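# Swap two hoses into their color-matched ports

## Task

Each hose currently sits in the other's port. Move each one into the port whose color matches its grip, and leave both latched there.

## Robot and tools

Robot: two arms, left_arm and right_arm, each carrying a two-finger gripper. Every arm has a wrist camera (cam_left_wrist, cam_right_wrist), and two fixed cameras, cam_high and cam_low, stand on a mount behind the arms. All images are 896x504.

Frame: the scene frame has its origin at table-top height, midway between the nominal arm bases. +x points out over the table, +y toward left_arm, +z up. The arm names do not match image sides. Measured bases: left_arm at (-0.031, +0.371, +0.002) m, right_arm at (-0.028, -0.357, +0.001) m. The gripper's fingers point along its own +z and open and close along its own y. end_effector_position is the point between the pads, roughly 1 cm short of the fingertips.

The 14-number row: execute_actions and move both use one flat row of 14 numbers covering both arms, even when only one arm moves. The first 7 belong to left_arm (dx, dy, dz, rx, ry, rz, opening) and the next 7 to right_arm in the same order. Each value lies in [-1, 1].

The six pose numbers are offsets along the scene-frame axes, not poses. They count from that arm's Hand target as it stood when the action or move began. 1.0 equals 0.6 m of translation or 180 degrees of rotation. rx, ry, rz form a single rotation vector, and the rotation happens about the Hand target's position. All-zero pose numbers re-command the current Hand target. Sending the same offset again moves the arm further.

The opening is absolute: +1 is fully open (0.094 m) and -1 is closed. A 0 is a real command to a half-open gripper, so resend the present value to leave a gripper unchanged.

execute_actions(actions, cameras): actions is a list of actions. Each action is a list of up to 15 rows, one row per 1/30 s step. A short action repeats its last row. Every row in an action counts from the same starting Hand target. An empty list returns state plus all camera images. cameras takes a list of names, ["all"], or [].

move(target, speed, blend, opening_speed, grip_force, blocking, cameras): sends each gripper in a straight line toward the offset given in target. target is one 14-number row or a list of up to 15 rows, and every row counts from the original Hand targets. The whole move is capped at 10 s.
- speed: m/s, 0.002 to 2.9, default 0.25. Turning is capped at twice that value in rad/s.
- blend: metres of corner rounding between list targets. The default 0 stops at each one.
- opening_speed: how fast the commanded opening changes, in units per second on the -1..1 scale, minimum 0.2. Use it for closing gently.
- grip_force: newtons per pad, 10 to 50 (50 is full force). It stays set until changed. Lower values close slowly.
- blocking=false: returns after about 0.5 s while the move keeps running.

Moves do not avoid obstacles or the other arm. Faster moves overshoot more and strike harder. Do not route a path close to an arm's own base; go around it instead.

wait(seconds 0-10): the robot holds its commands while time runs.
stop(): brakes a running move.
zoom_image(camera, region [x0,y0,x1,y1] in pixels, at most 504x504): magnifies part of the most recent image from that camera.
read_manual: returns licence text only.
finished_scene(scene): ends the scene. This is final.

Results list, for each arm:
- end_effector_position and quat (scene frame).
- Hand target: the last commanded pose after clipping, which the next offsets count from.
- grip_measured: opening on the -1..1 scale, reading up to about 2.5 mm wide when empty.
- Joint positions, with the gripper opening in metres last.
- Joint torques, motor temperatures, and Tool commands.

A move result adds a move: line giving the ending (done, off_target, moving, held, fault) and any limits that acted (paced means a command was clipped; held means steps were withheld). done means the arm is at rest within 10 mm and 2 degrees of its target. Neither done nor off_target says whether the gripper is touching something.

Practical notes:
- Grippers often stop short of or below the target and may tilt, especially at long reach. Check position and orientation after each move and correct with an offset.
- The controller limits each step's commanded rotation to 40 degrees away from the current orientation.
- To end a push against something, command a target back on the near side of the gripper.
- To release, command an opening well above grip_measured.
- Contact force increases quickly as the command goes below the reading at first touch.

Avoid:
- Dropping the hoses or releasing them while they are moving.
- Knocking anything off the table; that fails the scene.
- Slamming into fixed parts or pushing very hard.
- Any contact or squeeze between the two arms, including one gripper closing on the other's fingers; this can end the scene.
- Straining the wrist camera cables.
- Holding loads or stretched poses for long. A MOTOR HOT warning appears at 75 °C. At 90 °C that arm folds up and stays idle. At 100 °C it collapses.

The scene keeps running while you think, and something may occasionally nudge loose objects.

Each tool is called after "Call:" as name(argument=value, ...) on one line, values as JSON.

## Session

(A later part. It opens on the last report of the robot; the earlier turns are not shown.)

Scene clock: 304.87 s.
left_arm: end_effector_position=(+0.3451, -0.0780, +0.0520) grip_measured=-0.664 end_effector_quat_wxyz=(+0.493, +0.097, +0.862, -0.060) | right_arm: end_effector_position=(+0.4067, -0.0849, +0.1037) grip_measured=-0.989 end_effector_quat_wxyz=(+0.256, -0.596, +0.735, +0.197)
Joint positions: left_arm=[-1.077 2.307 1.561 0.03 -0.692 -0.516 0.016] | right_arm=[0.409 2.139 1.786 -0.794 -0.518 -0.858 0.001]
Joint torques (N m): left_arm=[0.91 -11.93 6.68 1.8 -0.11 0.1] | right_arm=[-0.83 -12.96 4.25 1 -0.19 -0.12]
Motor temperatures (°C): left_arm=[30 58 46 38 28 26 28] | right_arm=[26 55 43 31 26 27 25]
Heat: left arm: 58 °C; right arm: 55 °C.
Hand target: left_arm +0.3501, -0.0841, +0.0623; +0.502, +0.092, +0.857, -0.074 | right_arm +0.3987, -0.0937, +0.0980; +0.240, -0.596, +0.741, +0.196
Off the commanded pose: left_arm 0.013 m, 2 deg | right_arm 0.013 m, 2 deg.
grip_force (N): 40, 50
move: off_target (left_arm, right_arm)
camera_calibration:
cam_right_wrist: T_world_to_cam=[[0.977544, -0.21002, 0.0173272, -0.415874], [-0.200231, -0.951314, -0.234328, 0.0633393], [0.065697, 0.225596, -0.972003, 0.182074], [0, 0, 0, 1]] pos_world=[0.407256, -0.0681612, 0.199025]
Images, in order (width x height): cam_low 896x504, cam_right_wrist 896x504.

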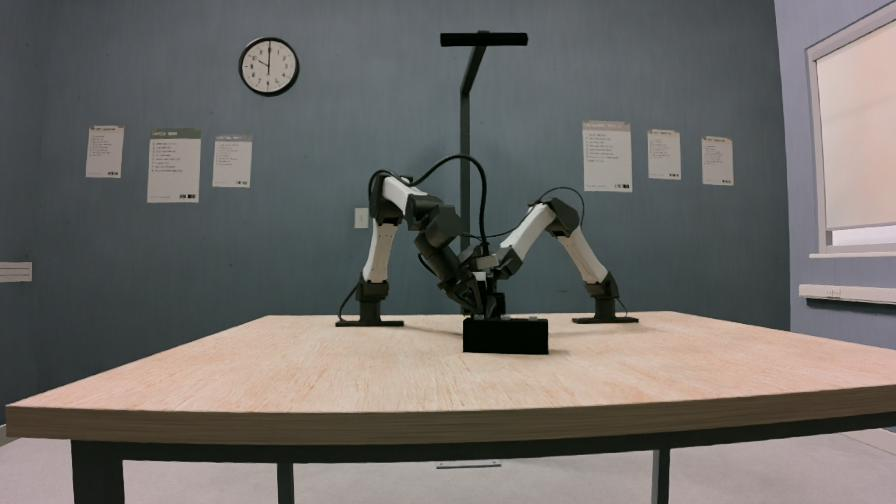

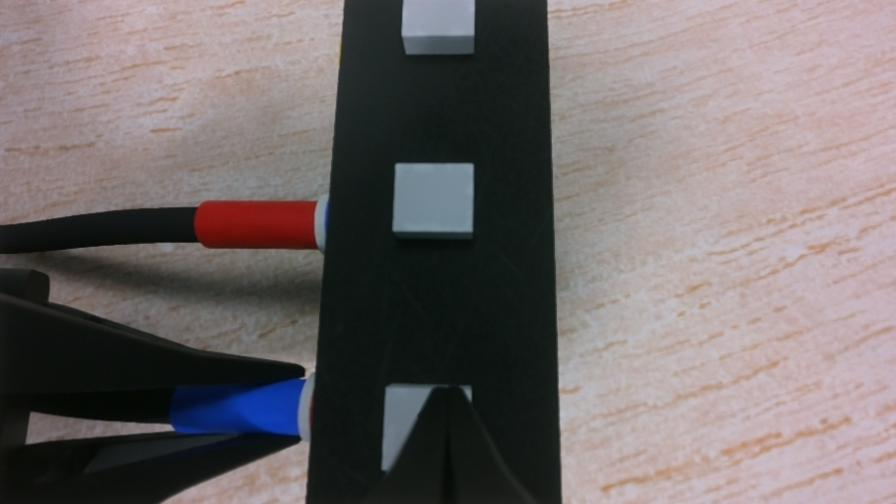

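Call:
move(target=[[0, 0, 0, 0, 0, 0, -1.0, 0.0065, 0.003, 0.0238, 0, 0, 0, -1.0]], speed=0.06, cameras=["cam_right_wrist", "cam_left_wrist"])

Scene clock: 310.00 s.
left_arm: end_effector_position=(+0.3451, -0.0780, +0.0520) grip_measured=-0.664 end_effector_quat_wxyz=(+0.493, +0.097, +0.862, -0.060) | right_arm: end_effector_position=(+0.3990, -0.0883, +0.1047) grip_measured=-0.989 end_effector_quat_wxyz=(+0.236, -0.594, +0.742, +0.202)
Joint positions: left_arm=[-1.077 2.307 1.561 0.03 -0.692 -0.516 0.016] | right_arm=[0.409 2.139 1.805 -0.857 -0.517 -0.859 0.001]
Joint torques (N m): left_arm=[0.9 -11.93 6.68 1.8 -0.11 0.1] | right_arm=[-0.79 -12.01 8.98 0.95 -0.21 -0.13]
Motor temperatures (°C): left_arm=[30 59 46 38 28 26 28] | right_arm=[26 55 43 30 26 27 25]
Heat: left arm: 59 °C; right arm: 55 °C.
Hand target: left_arm +0.3501, -0.0841, +0.0623; +0.502, +0.092, +0.857, -0.074 | right_arm +0.4025, -0.0920, +0.1122; +0.240, -0.596, +0.741, +0.196
Off the commanded pose: left_arm 0.013 m, 2 deg | right_arm 0.009 m, 1 deg.
grip_force (N): 40, 50
move: off_target (left_arm)
camera_calibration:
cam_left_wrist: T_world_to_cam=[[-0.235517, -0.971728, 0.0166138, 0.00227651], [-0.795475, 0.182922, -0.577719, 0.35695], [0.558346, -0.149279, -0.816067, -0.074229], [0, 0, 0, 1]] pos_world=[0.325927, -0.0741625, 0.145603]
cam_right_wrist: T_world_to_cam=[[0.977486, -0.210299, -0.0171597, -0.405547], [-0.209178, -0.955186, -0.20944, 0.0594492], [0.0276544, 0.208314, -0.977671, 0.198532], [0, 0, 0, 1]] pos_world=[0.403362, -0.069858, 0.199591]
Images, in order (width x height): cam_left_wrist 896x504, cam_right_wrist 896x504.

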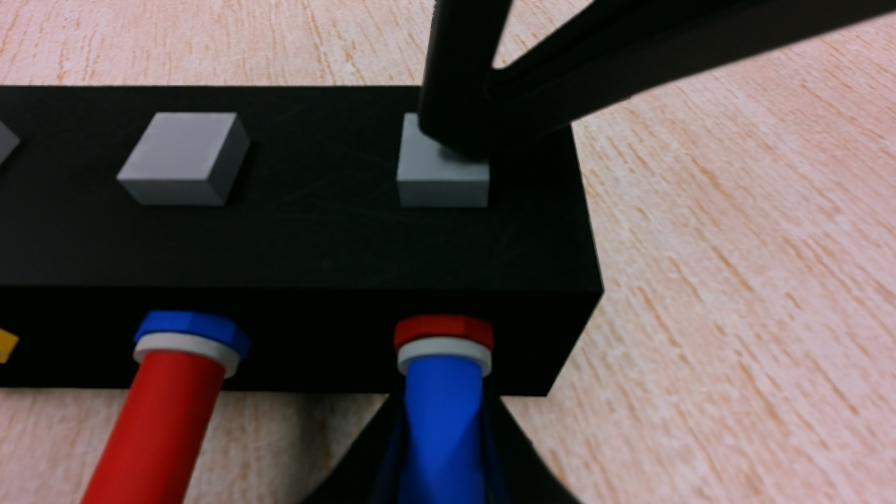

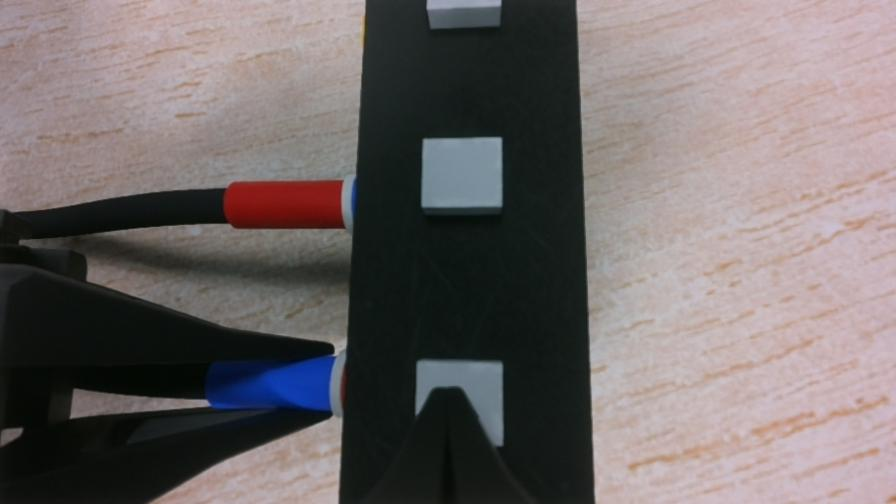

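Call:
move(target=[0, 0, 0, 0, 0, 0, -1.0, 0.001, -0.005, -0.0275, 0, 0, 0, -1.0], speed=0.04, cameras=["cam_right_wrist", "cam_left_wrist"])

Scene clock: 313.97 s.
left_arm: end_effector_position=(+0.3451, -0.0780, +0.0520) grip_measured=-0.664 end_effector_quat_wxyz=(+0.493, +0.097, +0.862, -0.060) | right_arm: end_effector_position=(+0.4025, -0.0892, +0.1040) grip_measured=-0.989 end_effector_quat_wxyz=(+0.243, -0.595, +0.739, +0.199)
Joint positions: left_arm=[-1.077 2.307 1.561 0.03 -0.692 -0.516 0.016] | right_arm=[0.404 2.139 1.797 -0.836 -0.519 -0.865 0.001]
Joint torques (N m): left_arm=[0.9 -11.95 6.68 1.8 -0.11 0.1] | right_arm=[-0.99 -11.41 4.79 1.33 -0.22 -0.15]
Motor temperatures (°C): left_arm=[30 59 46 38 28 26 28] | right_arm=[26 56 43 30 26 27 25]
Heat: left arm: 59 °C; right arm: 56 °C.
Hand target: left_arm +0.3501, -0.0841, +0.0623; +0.502, +0.092, +0.857, -0.074 | right_arm +0.4033, -0.0950, +0.0958; +0.240, -0.596, +0.741, +0.196
Off the commanded pose: left_arm 0.013 m, 2 deg | right_arm 0.010 m, 1 deg.
grip_force (N): 40, 50
move: off_target (left_arm)
camera_calibration:
cam_left_wrist: T_world_to_cam=[[-0.235517, -0.971728, 0.0166138, 0.00227651], [-0.795475, 0.182922, -0.577719, 0.35695], [0.558346, -0.149279, -0.816067, -0.074229], [0, 0, 0, 1]] pos_world=[0.325927, -0.0741625, 0.145603]
cam_right_wrist: T_world_to_cam=[[0.977778, -0.209608, -0.00385556, -0.410541], [-0.205387, -0.954079, -0.218057, 0.0585805], [0.0420281, 0.214004, -0.975928, 0.192509], [0, 0, 0, 1]] pos_world=[0.405359, -0.07136, 0.199066]
Images, in order (width x height): cam_left_wrist 896x504, cam_right_wrist 896x504.

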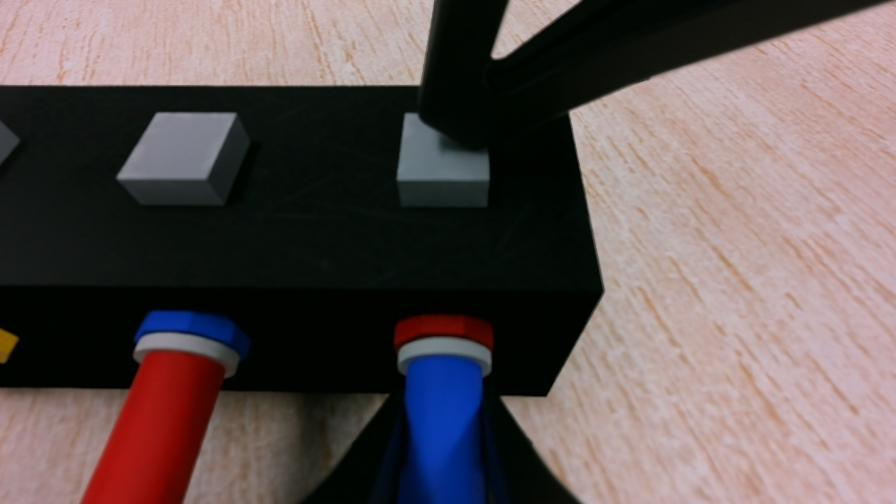

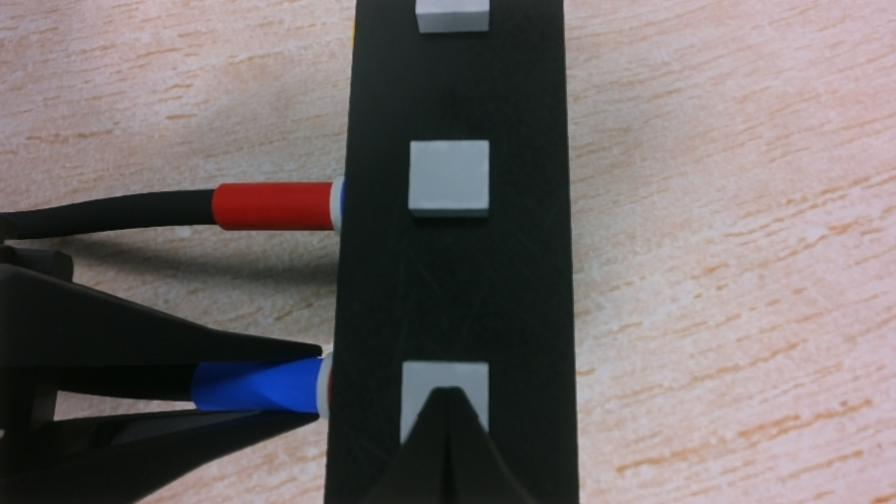

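Call:
move(target=[0, 0, 0, 0, 0, 0, -1.0, -0.002, -0.002, -0.0167, 0, 0, 0, -1.0], speed=0.04, cameras=["cam_right_wrist", "cam_left_wrist"])

Scene clock: 317.07 s.
left_arm: end_effector_position=(+0.3451, -0.0780, +0.0520) grip_measured=-0.664 end_effector_quat_wxyz=(+0.493, +0.097, +0.862, -0.060) | right_arm: end_effector_position=(+0.4054, -0.0862, +0.1026) grip_measured=-0.989 end_effector_quat_wxyz=(+0.259, -0.596, +0.732, +0.206)
Joint positions: left_arm=[-1.077 2.307 1.561 0.03 -0.692 -0.516 0.016] | right_arm=[0.4 2.135 1.768 -0.782 -0.544 -0.867 0.001]
Joint torques (N m): left_arm=[0.9 -11.95 6.68 1.8 -0.11 0.1] | right_arm=[-0.7 -11.08 3.85 1.18 0.04 -0.15]
Motor temperatures (°C): left_arm=[30 59 46 38 28 26 28] | right_arm=[26 56 43 30 26 27 25]
Heat: left arm: 59 °C; right arm: 56 °C.
Hand target: left_arm +0.3501, -0.0841, +0.0623; +0.502, +0.092, +0.857, -0.074 | right_arm +0.4020, -0.0961, +0.0858; +0.240, -0.596, +0.741, +0.196
Off the commanded pose: left_arm 0.013 m, 2 deg | right_arm 0.020 m, 3 deg.
grip_force (N): 40, 50
move: off_target (left_arm, right_arm)
camera_calibration:
cam_left_wrist: T_world_to_cam=[[-0.235517, -0.971728, 0.0166138, 0.00227651], [-0.795475, 0.182922, -0.577719, 0.35695], [0.558346, -0.149279, -0.816067, -0.074229], [0, 0, 0, 1]] pos_world=[0.325927, -0.0741625, 0.145603]
cam_right_wrist: T_world_to_cam=[[0.97931, -0.202188, 0.00849161, -0.414088], [-0.19356, -0.948115, -0.252215, 0.0608824], [0.0590459, 0.245353, -0.967634, 0.185348], [0, 0, 0, 1]] pos_world=[0.406361, -0.0714756, 0.19822]
Images, in order (width x height): cam_left_wrist 896x504, cam_right_wrist 896x504.

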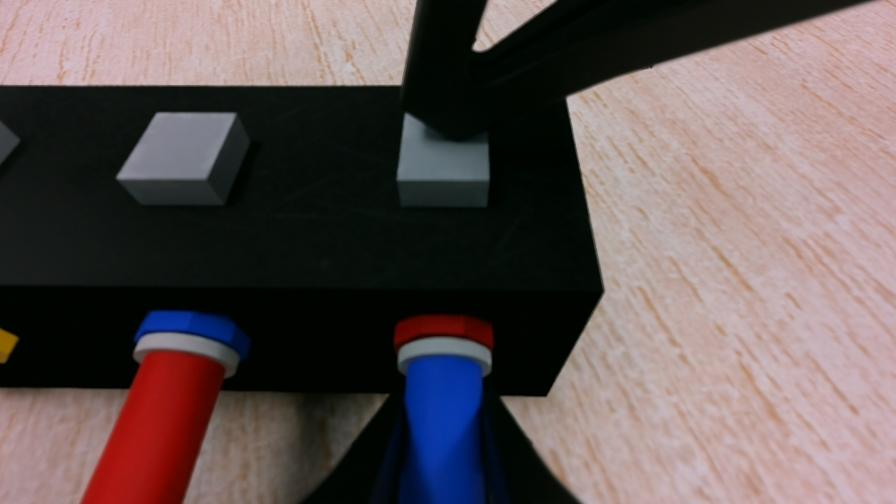

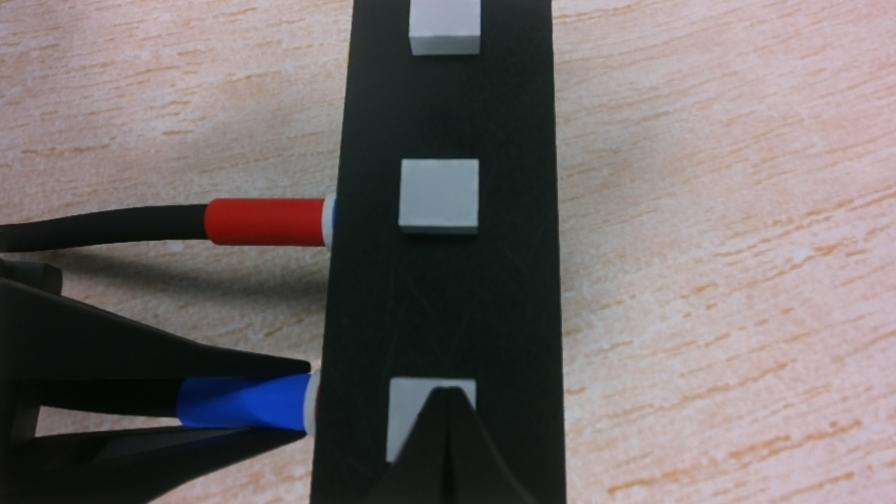

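Call:
move(target=[[0, 0, 0, 0, 0, 0, -1.0, 0.0003, -0.0033, 0.0478, 0, 0, 0, -1.0], [0, 0, 0, 0, 0, 0, -1.0, -0.0242, -0.0192, -0.0105, 0, 0, 0, -1.0]], speed=0.05, cameras=["cam_right_wrist", "cam_left_wrist"])

Scene clock: 336.70 s.
left_arm: end_effector_position=(+0.3451, -0.0780, +0.0520) grip_measured=-0.664 end_effector_quat_wxyz=(+0.493, +0.097, +0.862, -0.060) | right_arm: end_effector_position=(+0.3940, -0.1005, +0.0944) grip_measured=-0.989 end_effector_quat_wxyz=(+0.259, -0.595, +0.734, +0.200)
Joint positions: left_arm=[-1.077 2.307 1.561 0.03 -0.692 -0.516 0.016] | right_arm=[0.384 2.073 1.644 -0.725 -0.537 -0.881 0.001]
Joint torques (N m): left_arm=[0.91 -11.95 6.69 1.8 -0.11 0.1] | right_arm=[-0.39 -10.7 3.96 1.15 -0.08 -0.14]
Motor temperatures (°C): left_arm=[30 61 45 37 28 26 28] | right_arm=[26 52 42 30 26 27 25]
Heat: left arm: 61 °C; right arm: 52 °C.
Hand target: left_arm +0.3501, -0.0841, +0.0623; +0.502, +0.092, +0.857, -0.074 | right_arm +0.3875, -0.1076, +0.0796; +0.240, -0.596, +0.741, +0.196
Off the commanded pose: left_arm 0.013 m, 2 deg | right_arm 0.018 m, 2 deg.
grip_force (N): 40, 50
move: off_target (left_arm, right_arm)
camera_calibration:
cam_left_wrist: T_world_to_cam=[[-0.235517, -0.971728, 0.0166138, 0.00227651], [-0.795475, 0.182922, -0.577719, 0.35695], [0.558346, -0.149279, -0.816067, -0.074229], [0, 0, 0, 1]] pos_world=[0.325927, -0.0741625, 0.145603]
cam_right_wrist: T_world_to_cam=[[0.977511, -0.210248, 0.0163634, -0.406611], [-0.200027, -0.948967, -0.243825, 0.0447916], [0.0667919, 0.235068, -0.969681, 0.177731], [0, 0, 0, 1]] pos_world=[0.394555, -0.0847623, 0.189918]
Images, in order (width x height): cam_left_wrist 896x504, cam_right_wrist 896x504.

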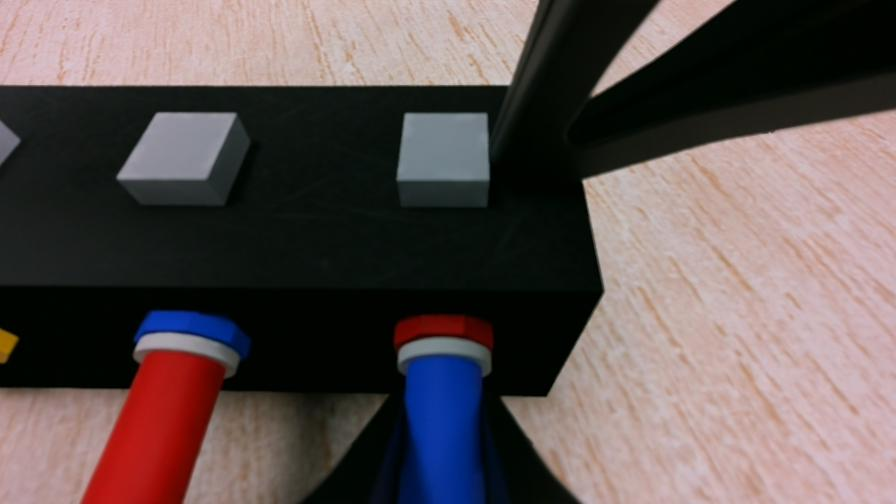

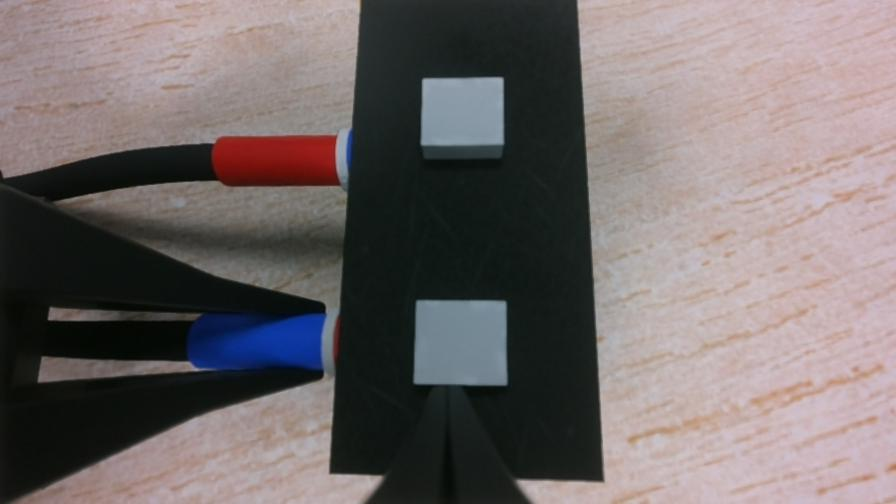

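Call:
move(target=[[0, 0, 0, 0, 0, 0, -1.0, 0.005, 0.005, 0.0638, 0, 0, 0, -1.0], [0, 0, 0, 0, 0, 0, -1.0, 0.0197, 0.0187, 0.0638, 0, 0, 0, -1.0]], speed=0.08, cameras=["cam_right_wrist"])

Scene clock: 354.57 s.
left_arm: end_effector_position=(+0.3451, -0.0780, +0.0520) grip_measured=-0.664 end_effector_quat_wxyz=(+0.493, +0.097, +0.862, -0.060) | right_arm: end_effector_position=(+0.3980, -0.1014, +0.1184) grip_measured=-0.989 end_effector_quat_wxyz=(+0.243, -0.594, +0.742, +0.194)
Joint positions: left_arm=[-1.077 2.307 1.561 0.03 -0.692 -0.516 0.016] | right_arm=[0.386 2.096 1.792 -0.881 -0.513 -0.881 0.001]
Joint torques (N m): left_arm=[0.91 -11.95 6.68 1.8 -0.11 0.1] | right_arm=[0.69 -9.7 9.25 1.05 -0.27 0.03]
Motor temperatures (°C): left_arm=[30 62 45 37 28 26 28] | right_arm=[26 50 41 30 26 27 25]
Heat: left arm: 62 °C; right arm: 50 °C.
Hand target: left_arm +0.3501, -0.0841, +0.0623; +0.502, +0.092, +0.857, -0.074 | right_arm +0.3992, -0.0964, +0.1177; +0.240, -0.596, +0.741, +0.196
Off the commanded pose: left_arm 0.013 m, 2 deg | right_arm 0.005 m, 0 deg.
grip_force (N): 40, 50
move: off_target (left_arm)
camera_calibration:
cam_right_wrist: T_world_to_cam=[[0.976287, -0.216461, 0.00275373, -0.409556], [-0.211051, -0.954564, -0.210394, 0.0504392], [0.0481706, 0.204824, -0.977613, 0.206242], [0, 0, 0, 1]] pos_world=[0.400555, -0.0827484, 0.213364]
Images, in order (width x height): cam_right_wrist 896x504.

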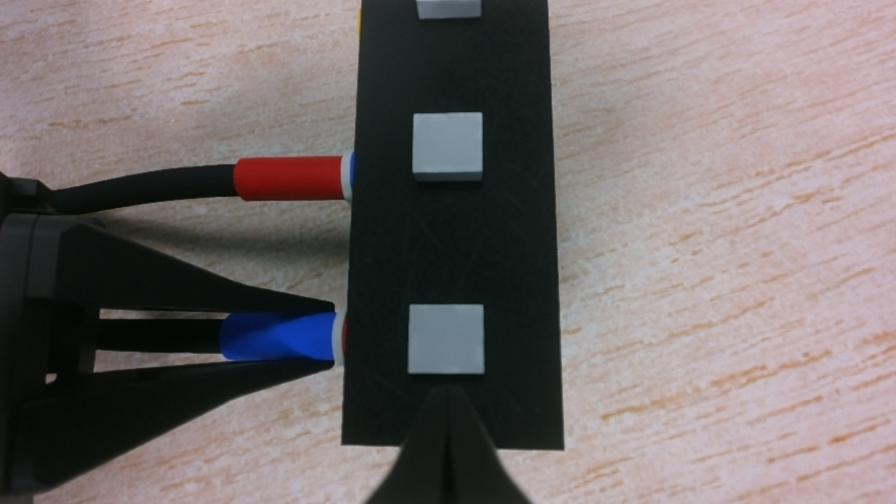

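Call:
move(target=[0, 0, 0, 0, 0, 0, -1.0, -0.0013, 0.0183, -0.012, 0, 0, 0, -1.0], speed=0.08, cameras=["cam_right_wrist"])

Scene clock: 359.77 s.
left_arm: end_effector_position=(+0.3451, -0.0780, +0.0520) grip_measured=-0.664 end_effector_quat_wxyz=(+0.493, +0.097, +0.862, -0.060) | right_arm: end_effector_position=(+0.3921, -0.0918, +0.1115) grip_measured=-0.989 end_effector_quat_wxyz=(+0.231, -0.594, +0.745, +0.198)
Joint positions: left_arm=[-1.077 2.307 1.561 0.03 -0.692 -0.516 0.016] | right_arm=[0.411 2.109 1.792 -0.881 -0.505 -0.857 0.001]
Joint torques (N m): left_arm=[0.9 -11.95 6.68 1.8 -0.11 0.1] | right_arm=[0.58 -9.8 8.43 1.4 -0.28 0.06]
Motor temperatures (°C): left_arm=[30 62 45 37 28 26 28] | right_arm=[26 50 42 30 26 27 25]
Heat: left arm: 62 °C; right arm: 50 °C.
Hand target: left_arm +0.3501, -0.0841, +0.0623; +0.502, +0.092, +0.857, -0.074 | right_arm +0.3985, -0.0854, +0.1106; +0.240, -0.596, +0.741, +0.196
Off the commanded pose: left_arm 0.013 m, 2 deg | right_arm 0.009 m, 1 deg.
grip_force (N): 40, 50
move: off_target (left_arm)
camera_calibration:
cam_right_wrist: T_world_to_cam=[[0.976683, -0.213884, -0.0185537, -0.399236], [-0.213309, -0.957009, -0.196551, 0.0560195], [0.024283, 0.195926, -0.980318, 0.206566], [0, 0, 0, 1]] pos_world=[0.39686, -0.0722506, 0.206104]
Images, in order (width x height): cam_right_wrist 896x504.

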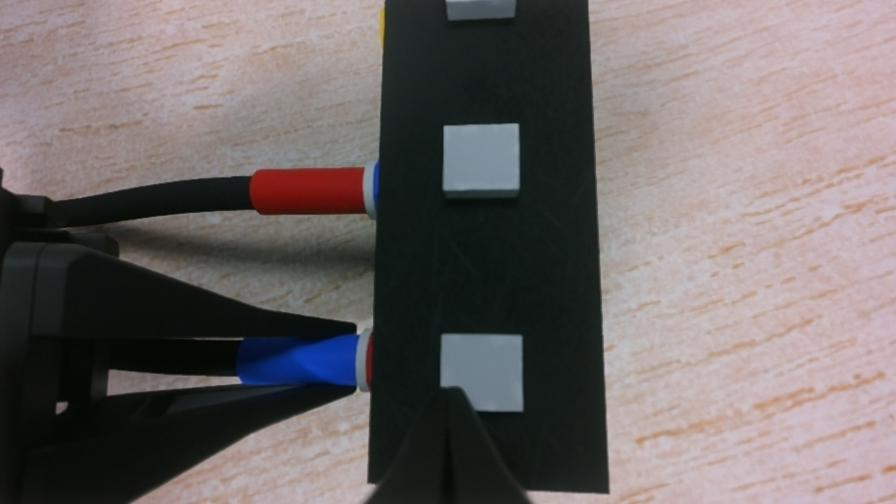

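Call:
move(target=[0, 0, 0, 0, 0, 0, -1.0, 0.006, -0.002, -0.02, 0, 0, 0, -1.0], speed=0.06, cameras=["cam_right_wrist"])

Scene clock: 363.80 s.
left_arm: end_effector_position=(+0.3451, -0.0780, +0.0520) grip_measured=-0.664 end_effector_quat_wxyz=(+0.493, +0.097, +0.862, -0.060) | right_arm: end_effector_position=(+0.3981, -0.0893, +0.1056) grip_measured=-0.989 end_effector_quat_wxyz=(+0.237, -0.594, +0.743, +0.196)
Joint positions: left_arm=[-1.077 2.307 1.561 0.03 -0.692 -0.516 0.016] | right_arm=[0.411 2.127 1.792 -0.849 -0.505 -0.856 0.001]
Joint torques (N m): left_arm=[0.9 -11.93 6.68 1.8 -0.11 0.1] | right_arm=[0.05 -9.95 6.68 1.47 -0.28 -0.03]
Motor temperatures (°C): left_arm=[30 62 45 37 28 26 28] | right_arm=[26 50 42 30 26 27 25]
Heat: left arm: 62 °C; right arm: 50 °C.
Hand target: left_arm +0.3501, -0.0841, +0.0623; +0.502, +0.092, +0.857, -0.074 | right_arm +0.4021, -0.0866, +0.0986; +0.240, -0.596, +0.741, +0.196
Off the commanded pose: left_arm 0.013 m, 2 deg | right_arm 0.008 m, 0 deg.
grip_force (N): 40, 50
move: off_target (left_arm)
camera_calibration:
cam_right_wrist: T_world_to_cam=[[0.976689, -0.214527, -0.00752158, -0.405955], [-0.21152, -0.955848, -0.203994, 0.0587285], [0.0365728, 0.20083, -0.978943, 0.195677], [0, 0, 0, 1]] pos_world=[0.401758, -0.0702505, 0.200483]
Images, in order (width x height): cam_right_wrist 896x504.

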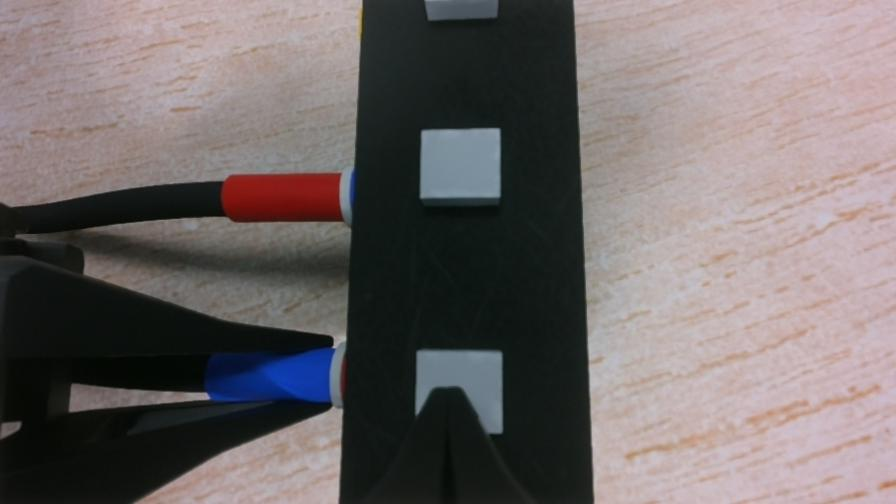

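Call:
move(target=[0, 0, 0, 0, 0, 0, -1.0, -0.005, -0.005, -0.03, 0, 0, 0, -1.0], speed=0.06, cameras=["cam_right_wrist"])

Scene clock: 368.33 s.
left_arm: end_effector_position=(+0.3451, -0.0780, +0.0520) grip_measured=-0.664 end_effector_quat_wxyz=(+0.493, +0.097, +0.862, -0.060) | right_arm: end_effector_position=(+0.4055, -0.0809, +0.1027) grip_measured=-0.989 end_effector_quat_wxyz=(+0.268, -0.597, +0.728, +0.203)
Joint positions: left_arm=[-1.077 2.307 1.561 0.03 -0.692 -0.516 0.016] | right_arm=[0.411 2.127 1.748 -0.745 -0.538 -0.856 0.001]
Joint torques (N m): left_arm=[0.91 -11.95 6.68 1.8 -0.11 0.1] | right_arm=[-0.29 -10.35 3.74 1.2 0.05 -0.08]
Motor temperatures (°C): left_arm=[30 62 45 37 28 26 28] | right_arm=[26 51 42 30 26 27 25]
Heat: left arm: 62 °C; right arm: 51 °C.
Hand target: left_arm +0.3501, -0.0841, +0.0623; +0.502, +0.092, +0.857, -0.074 | right_arm +0.3991, -0.0896, +0.0806; +0.240, -0.596, +0.741, +0.196
Off the commanded pose: left_arm 0.013 m, 2 deg | right_arm 0.025 m, 4 deg.
grip_force (N): 40, 50
move: off_target (left_arm, right_arm)
camera_calibration:
cam_right_wrist: T_world_to_cam=[[0.979076, -0.201911, 0.0253274, -0.41468], [-0.188439, -0.946576, -0.261695, 0.0650566], [0.0768134, 0.251447, -0.964818, 0.177093], [0, 0, 0, 1]] pos_world=[0.404659, -0.0666768, 0.19839]
Images, in order (width x height): cam_right_wrist 896x504.

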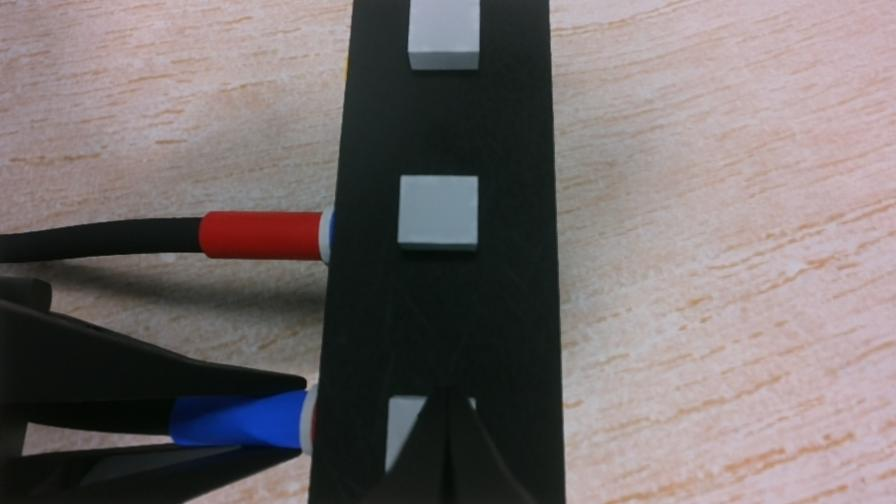

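Call:
move(target=[[0, 0, 0, 0, 0, 0, -1.0, 0.0, 0.0, 0.1, 0, 0, 0, -1.0], [0, 0, 0, 0, 0, 0, -1.0, 0.0038, 0.0043, 0.1, -0.0439, 0.2308, -0.4558, -1.0]], speed=0.2, cameras=["cam_right_wrist", "cam_left_wrist", "cam_high", "cam_low"])

Scene clock: 424.53 s.
left_arm: end_effector_position=(+0.3451, -0.0780, +0.0520) grip_measured=-0.664 end_effector_quat_wxyz=(+0.493, +0.097, +0.862, -0.060) | right_arm: end_effector_position=(+0.4033, -0.0891, +0.1448) grip_measured=-0.989 end_effector_quat_wxyz=(+0.028, +0.108, +0.983, +0.143)
Joint positions: left_arm=[-1.077 2.307 1.561 0.03 -0.692 -0.516 0.016] | right_arm=[0.505 2.458 2.634 -1.538 -0.205 0.725 0.001]
Joint torques (N m): left_arm=[0.9 -11.95 6.67 1.8 -0.11 0.1] | right_arm=[0.72 -11.21 8.49 0.61 0.07 0.14]
Motor temperatures (°C): left_arm=[30 65 45 37 28 26 29] | right_arm=[26 56 41 29 26 27 25]
Heat: left arm: 65 °C; right arm: 56 °C.
Hand target: left_arm +0.3501, -0.0841, +0.0623; +0.502, +0.092, +0.857, -0.074 | right_arm +0.4014, -0.0871, +0.1407; +0.015, +0.111, +0.985, +0.130
Off the commanded pose: left_arm 0.013 m, 2 deg | right_arm 0.005 m, 2 deg.
joint sent to its limit (right arm) — joint 4 (wrist pitch), lower limit. The joint targets still meet the commanded pose.
grip_force (N): 40, 50
move: off_target (left_arm)
camera_calibration:
cam_left_wrist: T_world_to_cam=[[-0.235517, -0.971728, 0.0166138, 0.00227651], [-0.795475, 0.182922, -0.577719, 0.35695], [0.558346, -0.149279, -0.816067, -0.074229], [0, 0, 0, 1]] pos_world=[0.325927, -0.0741625, 0.145603]
cam_right_wrist: T_world_to_cam=[[-0.200692, -0.936428, -0.287793, 0.0404521], [-0.925911, 0.0853485, 0.367974, 0.366107], [-0.320018, 0.34032, -0.884178, 0.37633], [0, 0, 0, 1]] pos_world=[0.467534, -0.121439, 0.209667]

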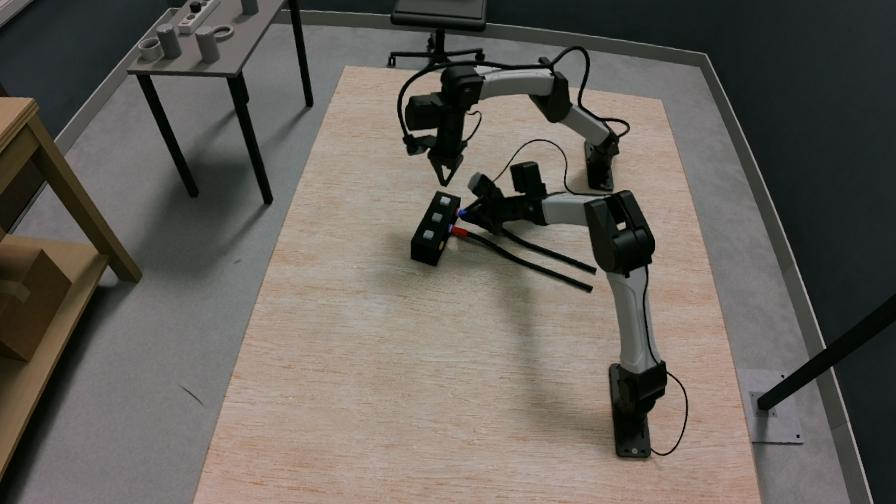

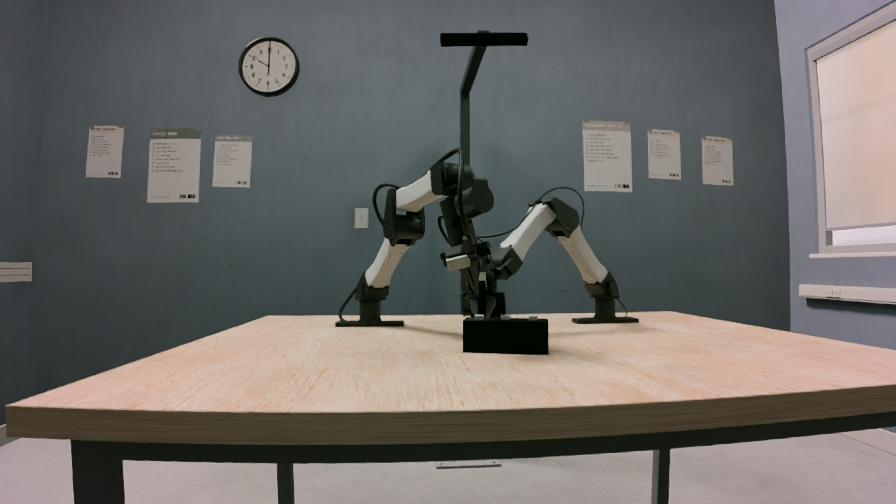

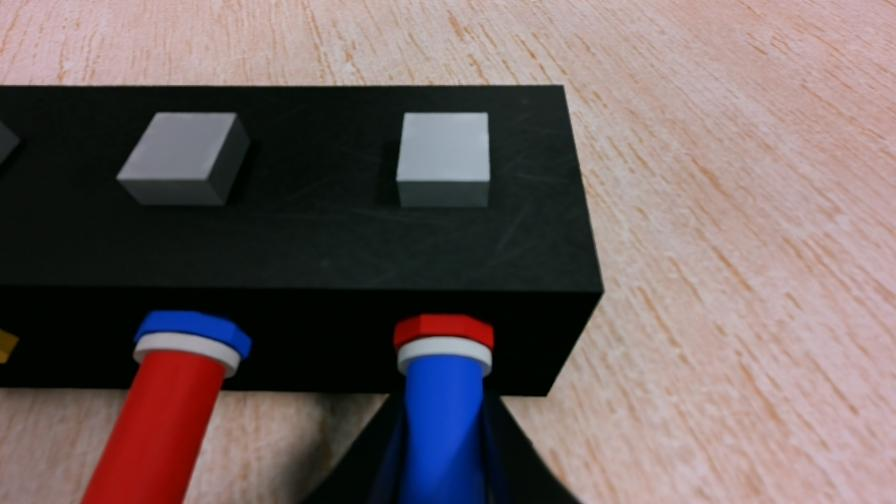

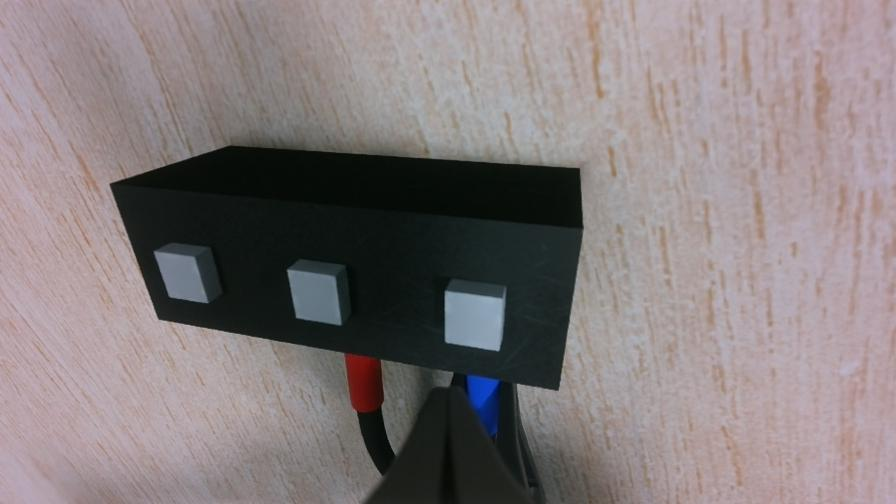

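Call:
move(target=[0, 0, 0, 0, 0, 0, -1.0, -0.0025, 0.0037, -0.0617, 0, 0, 0, -1.0], speed=0.08, cameras=["cam_right_wrist", "cam_left_wrist"])

Scene clock: 432.40 s.
left_arm: end_effector_position=(+0.3451, -0.0780, +0.0520) grip_measured=-0.664 end_effector_quat_wxyz=(+0.493, +0.097, +0.862, -0.060) | right_arm: end_effector_position=(+0.3972, -0.0905, +0.1002) grip_measured=-0.989 end_effector_quat_wxyz=(-0.001, +0.111, +0.986, +0.123)
Joint positions: left_arm=[-1.077 2.307 1.561 0.03 -0.692 -0.516 0.016] | right_arm=[0.509 2.43 2.41 -1.411 -0.203 0.727 0.001]
Joint torques (N m): left_arm=[0.91 -11.95 6.69 1.8 -0.11 0.1] | right_arm=[0.85 -14.75 4.3 1.11 0.06 0.12]
Motor temperatures (°C): left_arm=[30 66 45 37 28 26 29] | right_arm=[26 57 42 29 26 27 25]
Heat: left arm: 66 °C; right arm: 57 °C.
Hand target: left_arm +0.3501, -0.0841, +0.0623; +0.502, +0.092, +0.857, -0.074 | right_arm +0.3999, -0.0848, +0.1036; +0.015, +0.111, +0.985, +0.130
Off the commanded pose: left_arm 0.013 m, 2 deg | right_arm 0.007 m, 2 deg.
grip_force (N): 40, 50
move: off_target (left_arm)
camera_calibration:
cam_left_wrist: T_world_to_cam=[[-0.23566, -0.971699, 0.0162738, 0.00237522], [-0.795424, 0.183234, -0.57769, 0.356952], [0.558359, -0.149083, -0.816094, -0.0742146], [0, 0, 0, 1]] pos_world=[0.325927, -0.0741619, 0.145603]
cam_right_wrist: T_world_to_cam=[[-0.215422, -0.946013, -0.242183, 0.0255025], [-0.901959, 0.0977095, 0.420622, 0.363245], [-0.37425, 0.30905, -0.874314, 0.353144], [0, 0, 0, 1]] pos_world=[0.46529, -0.120506, 0.162146]
Images, in order (width x height): cam_left_wrist 896x504, cam_right_wrist 896x504.

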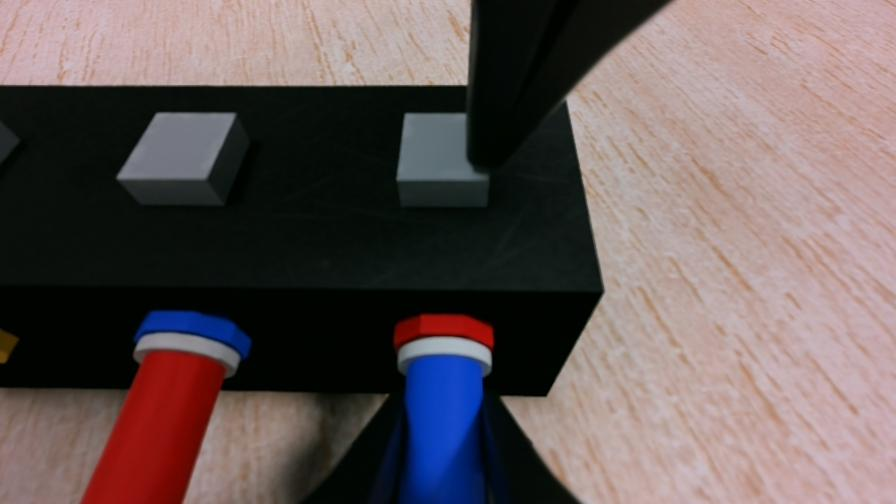

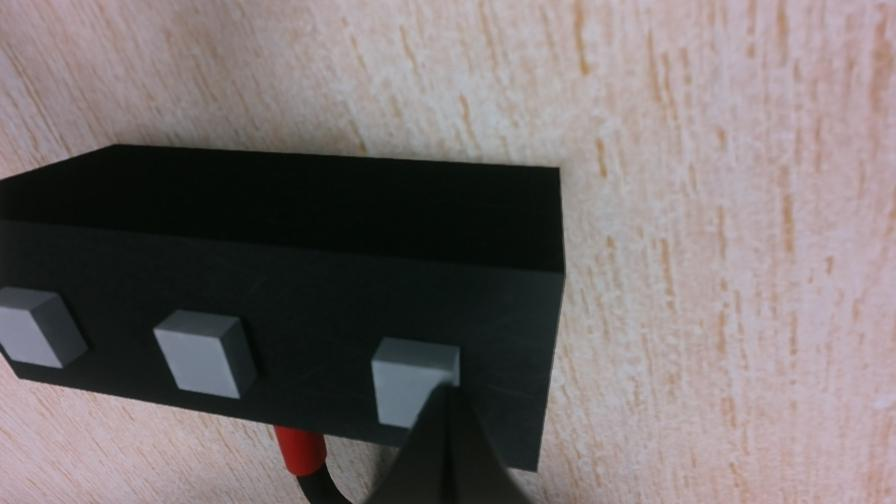

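Call:
move(target=[[0, 0, 0, 0, 0, 0, -1.0, 0.0, 0.0, 0.02, 0, 0, 0, -1.0], [0, 0, 0, 0, 0, 0, -1.0, 0.0028, 0.0142, 0.02, 0, 0, 0, -1.0], [0, 0, 0, 0, 0, 0, -1.0, 0.0028, 0.0142, 0.003, 0, 0, 0, -1.0]], speed=0.08, cameras=["cam_right_wrist", "cam_left_wrist"])

Scene clock: 438.77 s.
left_arm: end_effector_position=(+0.3451, -0.0780, +0.0520) grip_measured=-0.664 end_effector_quat_wxyz=(+0.493, +0.097, +0.862, -0.060) | right_arm: end_effector_position=(+0.4007, -0.0779, +0.1085) grip_measured=-0.989 end_effector_quat_wxyz=(+0.012, +0.107, +0.985, +0.132)
Joint positions: left_arm=[-1.077 2.307 1.561 0.03 -0.692 -0.516 0.016] | right_arm=[0.528 2.457 2.488 -1.427 -0.201 0.742 0.001]
Joint torques (N m): left_arm=[0.91 -11.93 6.69 1.8 -0.11 0.1] | right_arm=[0.36 -13.29 5.24 0.94 0.07 0.13]
Motor temperatures (°C): left_arm=[30 66 45 37 28 26 29] | right_arm=[26 59 42 29 26 27 25]
Heat: left arm: 66 °C; right arm: 59 °C.
Hand target: left_arm +0.3501, -0.0841, +0.0623; +0.502, +0.092, +0.857, -0.074 | right_arm +0.4016, -0.0763, +0.1053; +0.015, +0.111, +0.985, +0.130
Off the commanded pose: left_arm 0.013 m, 2 deg | right_arm 0.004 m, 1 deg.
grip_force (N): 40, 50
move: off_target (left_arm)
camera_calibration:
cam_left_wrist: T_world_to_cam=[[-0.23566, -0.971699, 0.0162738, 0.00237522], [-0.795424, 0.183234, -0.57769, 0.356952], [0.558359, -0.149083, -0.816094, -0.0742146], [0, 0, 0, 1]] pos_world=[0.325927, -0.0741619, 0.145603]
cam_right_wrist: T_world_to_cam=[[-0.204105, -0.943027, -0.262756, 0.0380657], [-0.913548, 0.0870207, 0.397313, 0.368075], [-0.351811, 0.321134, -0.879262, 0.350288], [0, 0, 0, 1]] pos_world=[0.467259, -0.108623, 0.171756]
Images, in order (width x height): cam_left_wrist 896x504, cam_right_wrist 896x504.

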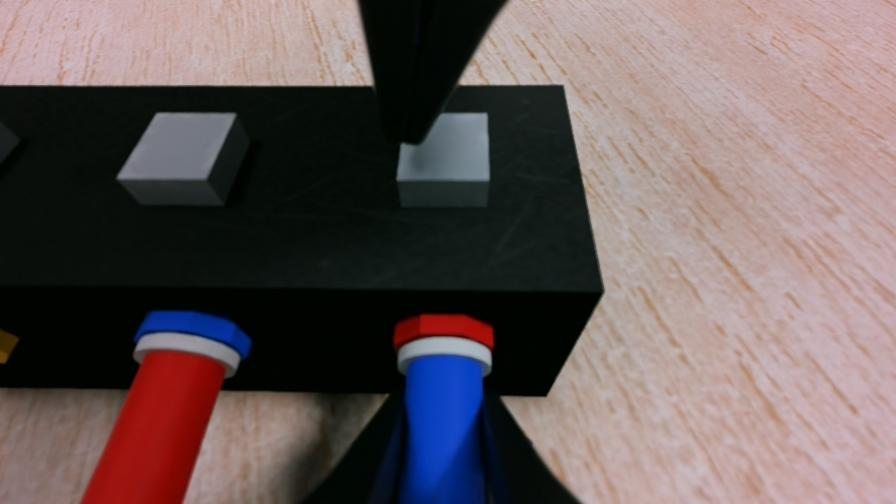

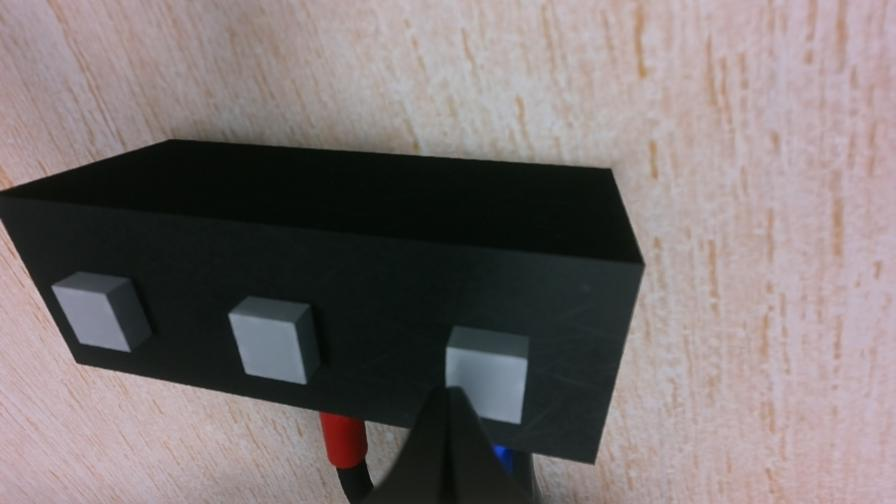

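Call:
move(target=[[0, 0, 0, 0, 0, 0, -1.0, -0.0025, -0.0103, 0.003, 0, 0, 0, -1.0], [0, 0, 0, 0, 0, 0, -1.0, -0.0025, -0.0103, -0.012, 0, 0, 0, -1.0]], speed=0.06, cameras=["cam_right_wrist", "cam_left_wrist"])

Scene clock: 443.50 s.
left_arm: end_effector_position=(+0.3451, -0.0780, +0.0520) grip_measured=-0.664 end_effector_quat_wxyz=(+0.493, +0.097, +0.862, -0.060) | right_arm: end_effector_position=(+0.3983, -0.0793, +0.1008) grip_measured=-0.989 end_effector_quat_wxyz=(+0.012, +0.107, +0.986, +0.131)
Joint positions: left_arm=[-1.077 2.307 1.561 0.03 -0.692 -0.516 0.016] | right_arm=[0.528 2.421 2.39 -1.367 -0.201 0.742 0.001]
Joint torques (N m): left_arm=[0.9 -11.93 6.68 1.8 -0.11 0.1] | right_arm=[-0.54 -13.97 4.03 0.97 0.04 0.02]
Motor temperatures (°C): left_arm=[30 66 45 38 28 26 29] | right_arm=[26 60 42 29 26 27 25]
Heat: left arm: 66 °C; right arm: 60 °C.
Hand target: left_arm +0.3501, -0.0841, +0.0623; +0.502, +0.092, +0.857, -0.074 | right_arm +0.4001, -0.0826, +0.0982; +0.015, +0.111, +0.985, +0.130
Off the commanded pose: left_arm 0.013 m, 2 deg | right_arm 0.005 m, 1 deg.
grip_force (N): 40, 50
move: off_target (left_arm)
camera_calibration:
cam_left_wrist: T_world_to_cam=[[-0.23566, -0.971699, 0.0162738, 0.00237522], [-0.795424, 0.183234, -0.57769, 0.356952], [0.558359, -0.149083, -0.816094, -0.0742146], [0, 0, 0, 1]] pos_world=[0.325927, -0.0741619, 0.145603]
cam_right_wrist: T_world_to_cam=[[-0.204254, -0.943207, -0.261993, 0.0342516], [-0.913366, 0.0873332, 0.397663, 0.368948], [-0.352198, 0.32052, -0.879331, 0.343214], [0, 0, 0, 1]] pos_world=[0.464859, -0.109922, 0.164056]
Images, in order (width x height): cam_left_wrist 896x504, cam_right_wrist 896x504.

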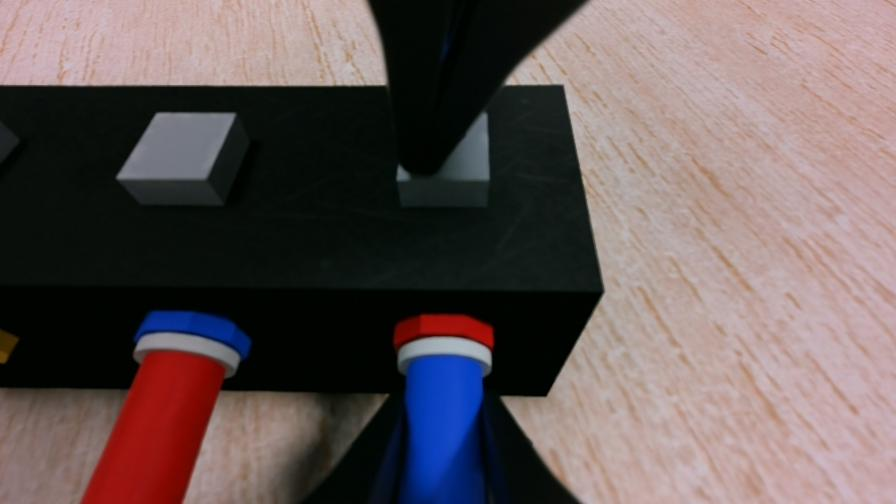

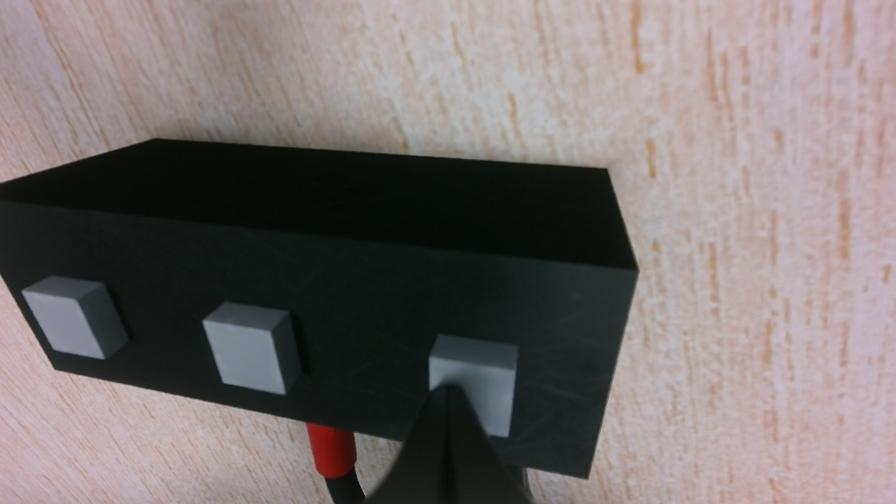

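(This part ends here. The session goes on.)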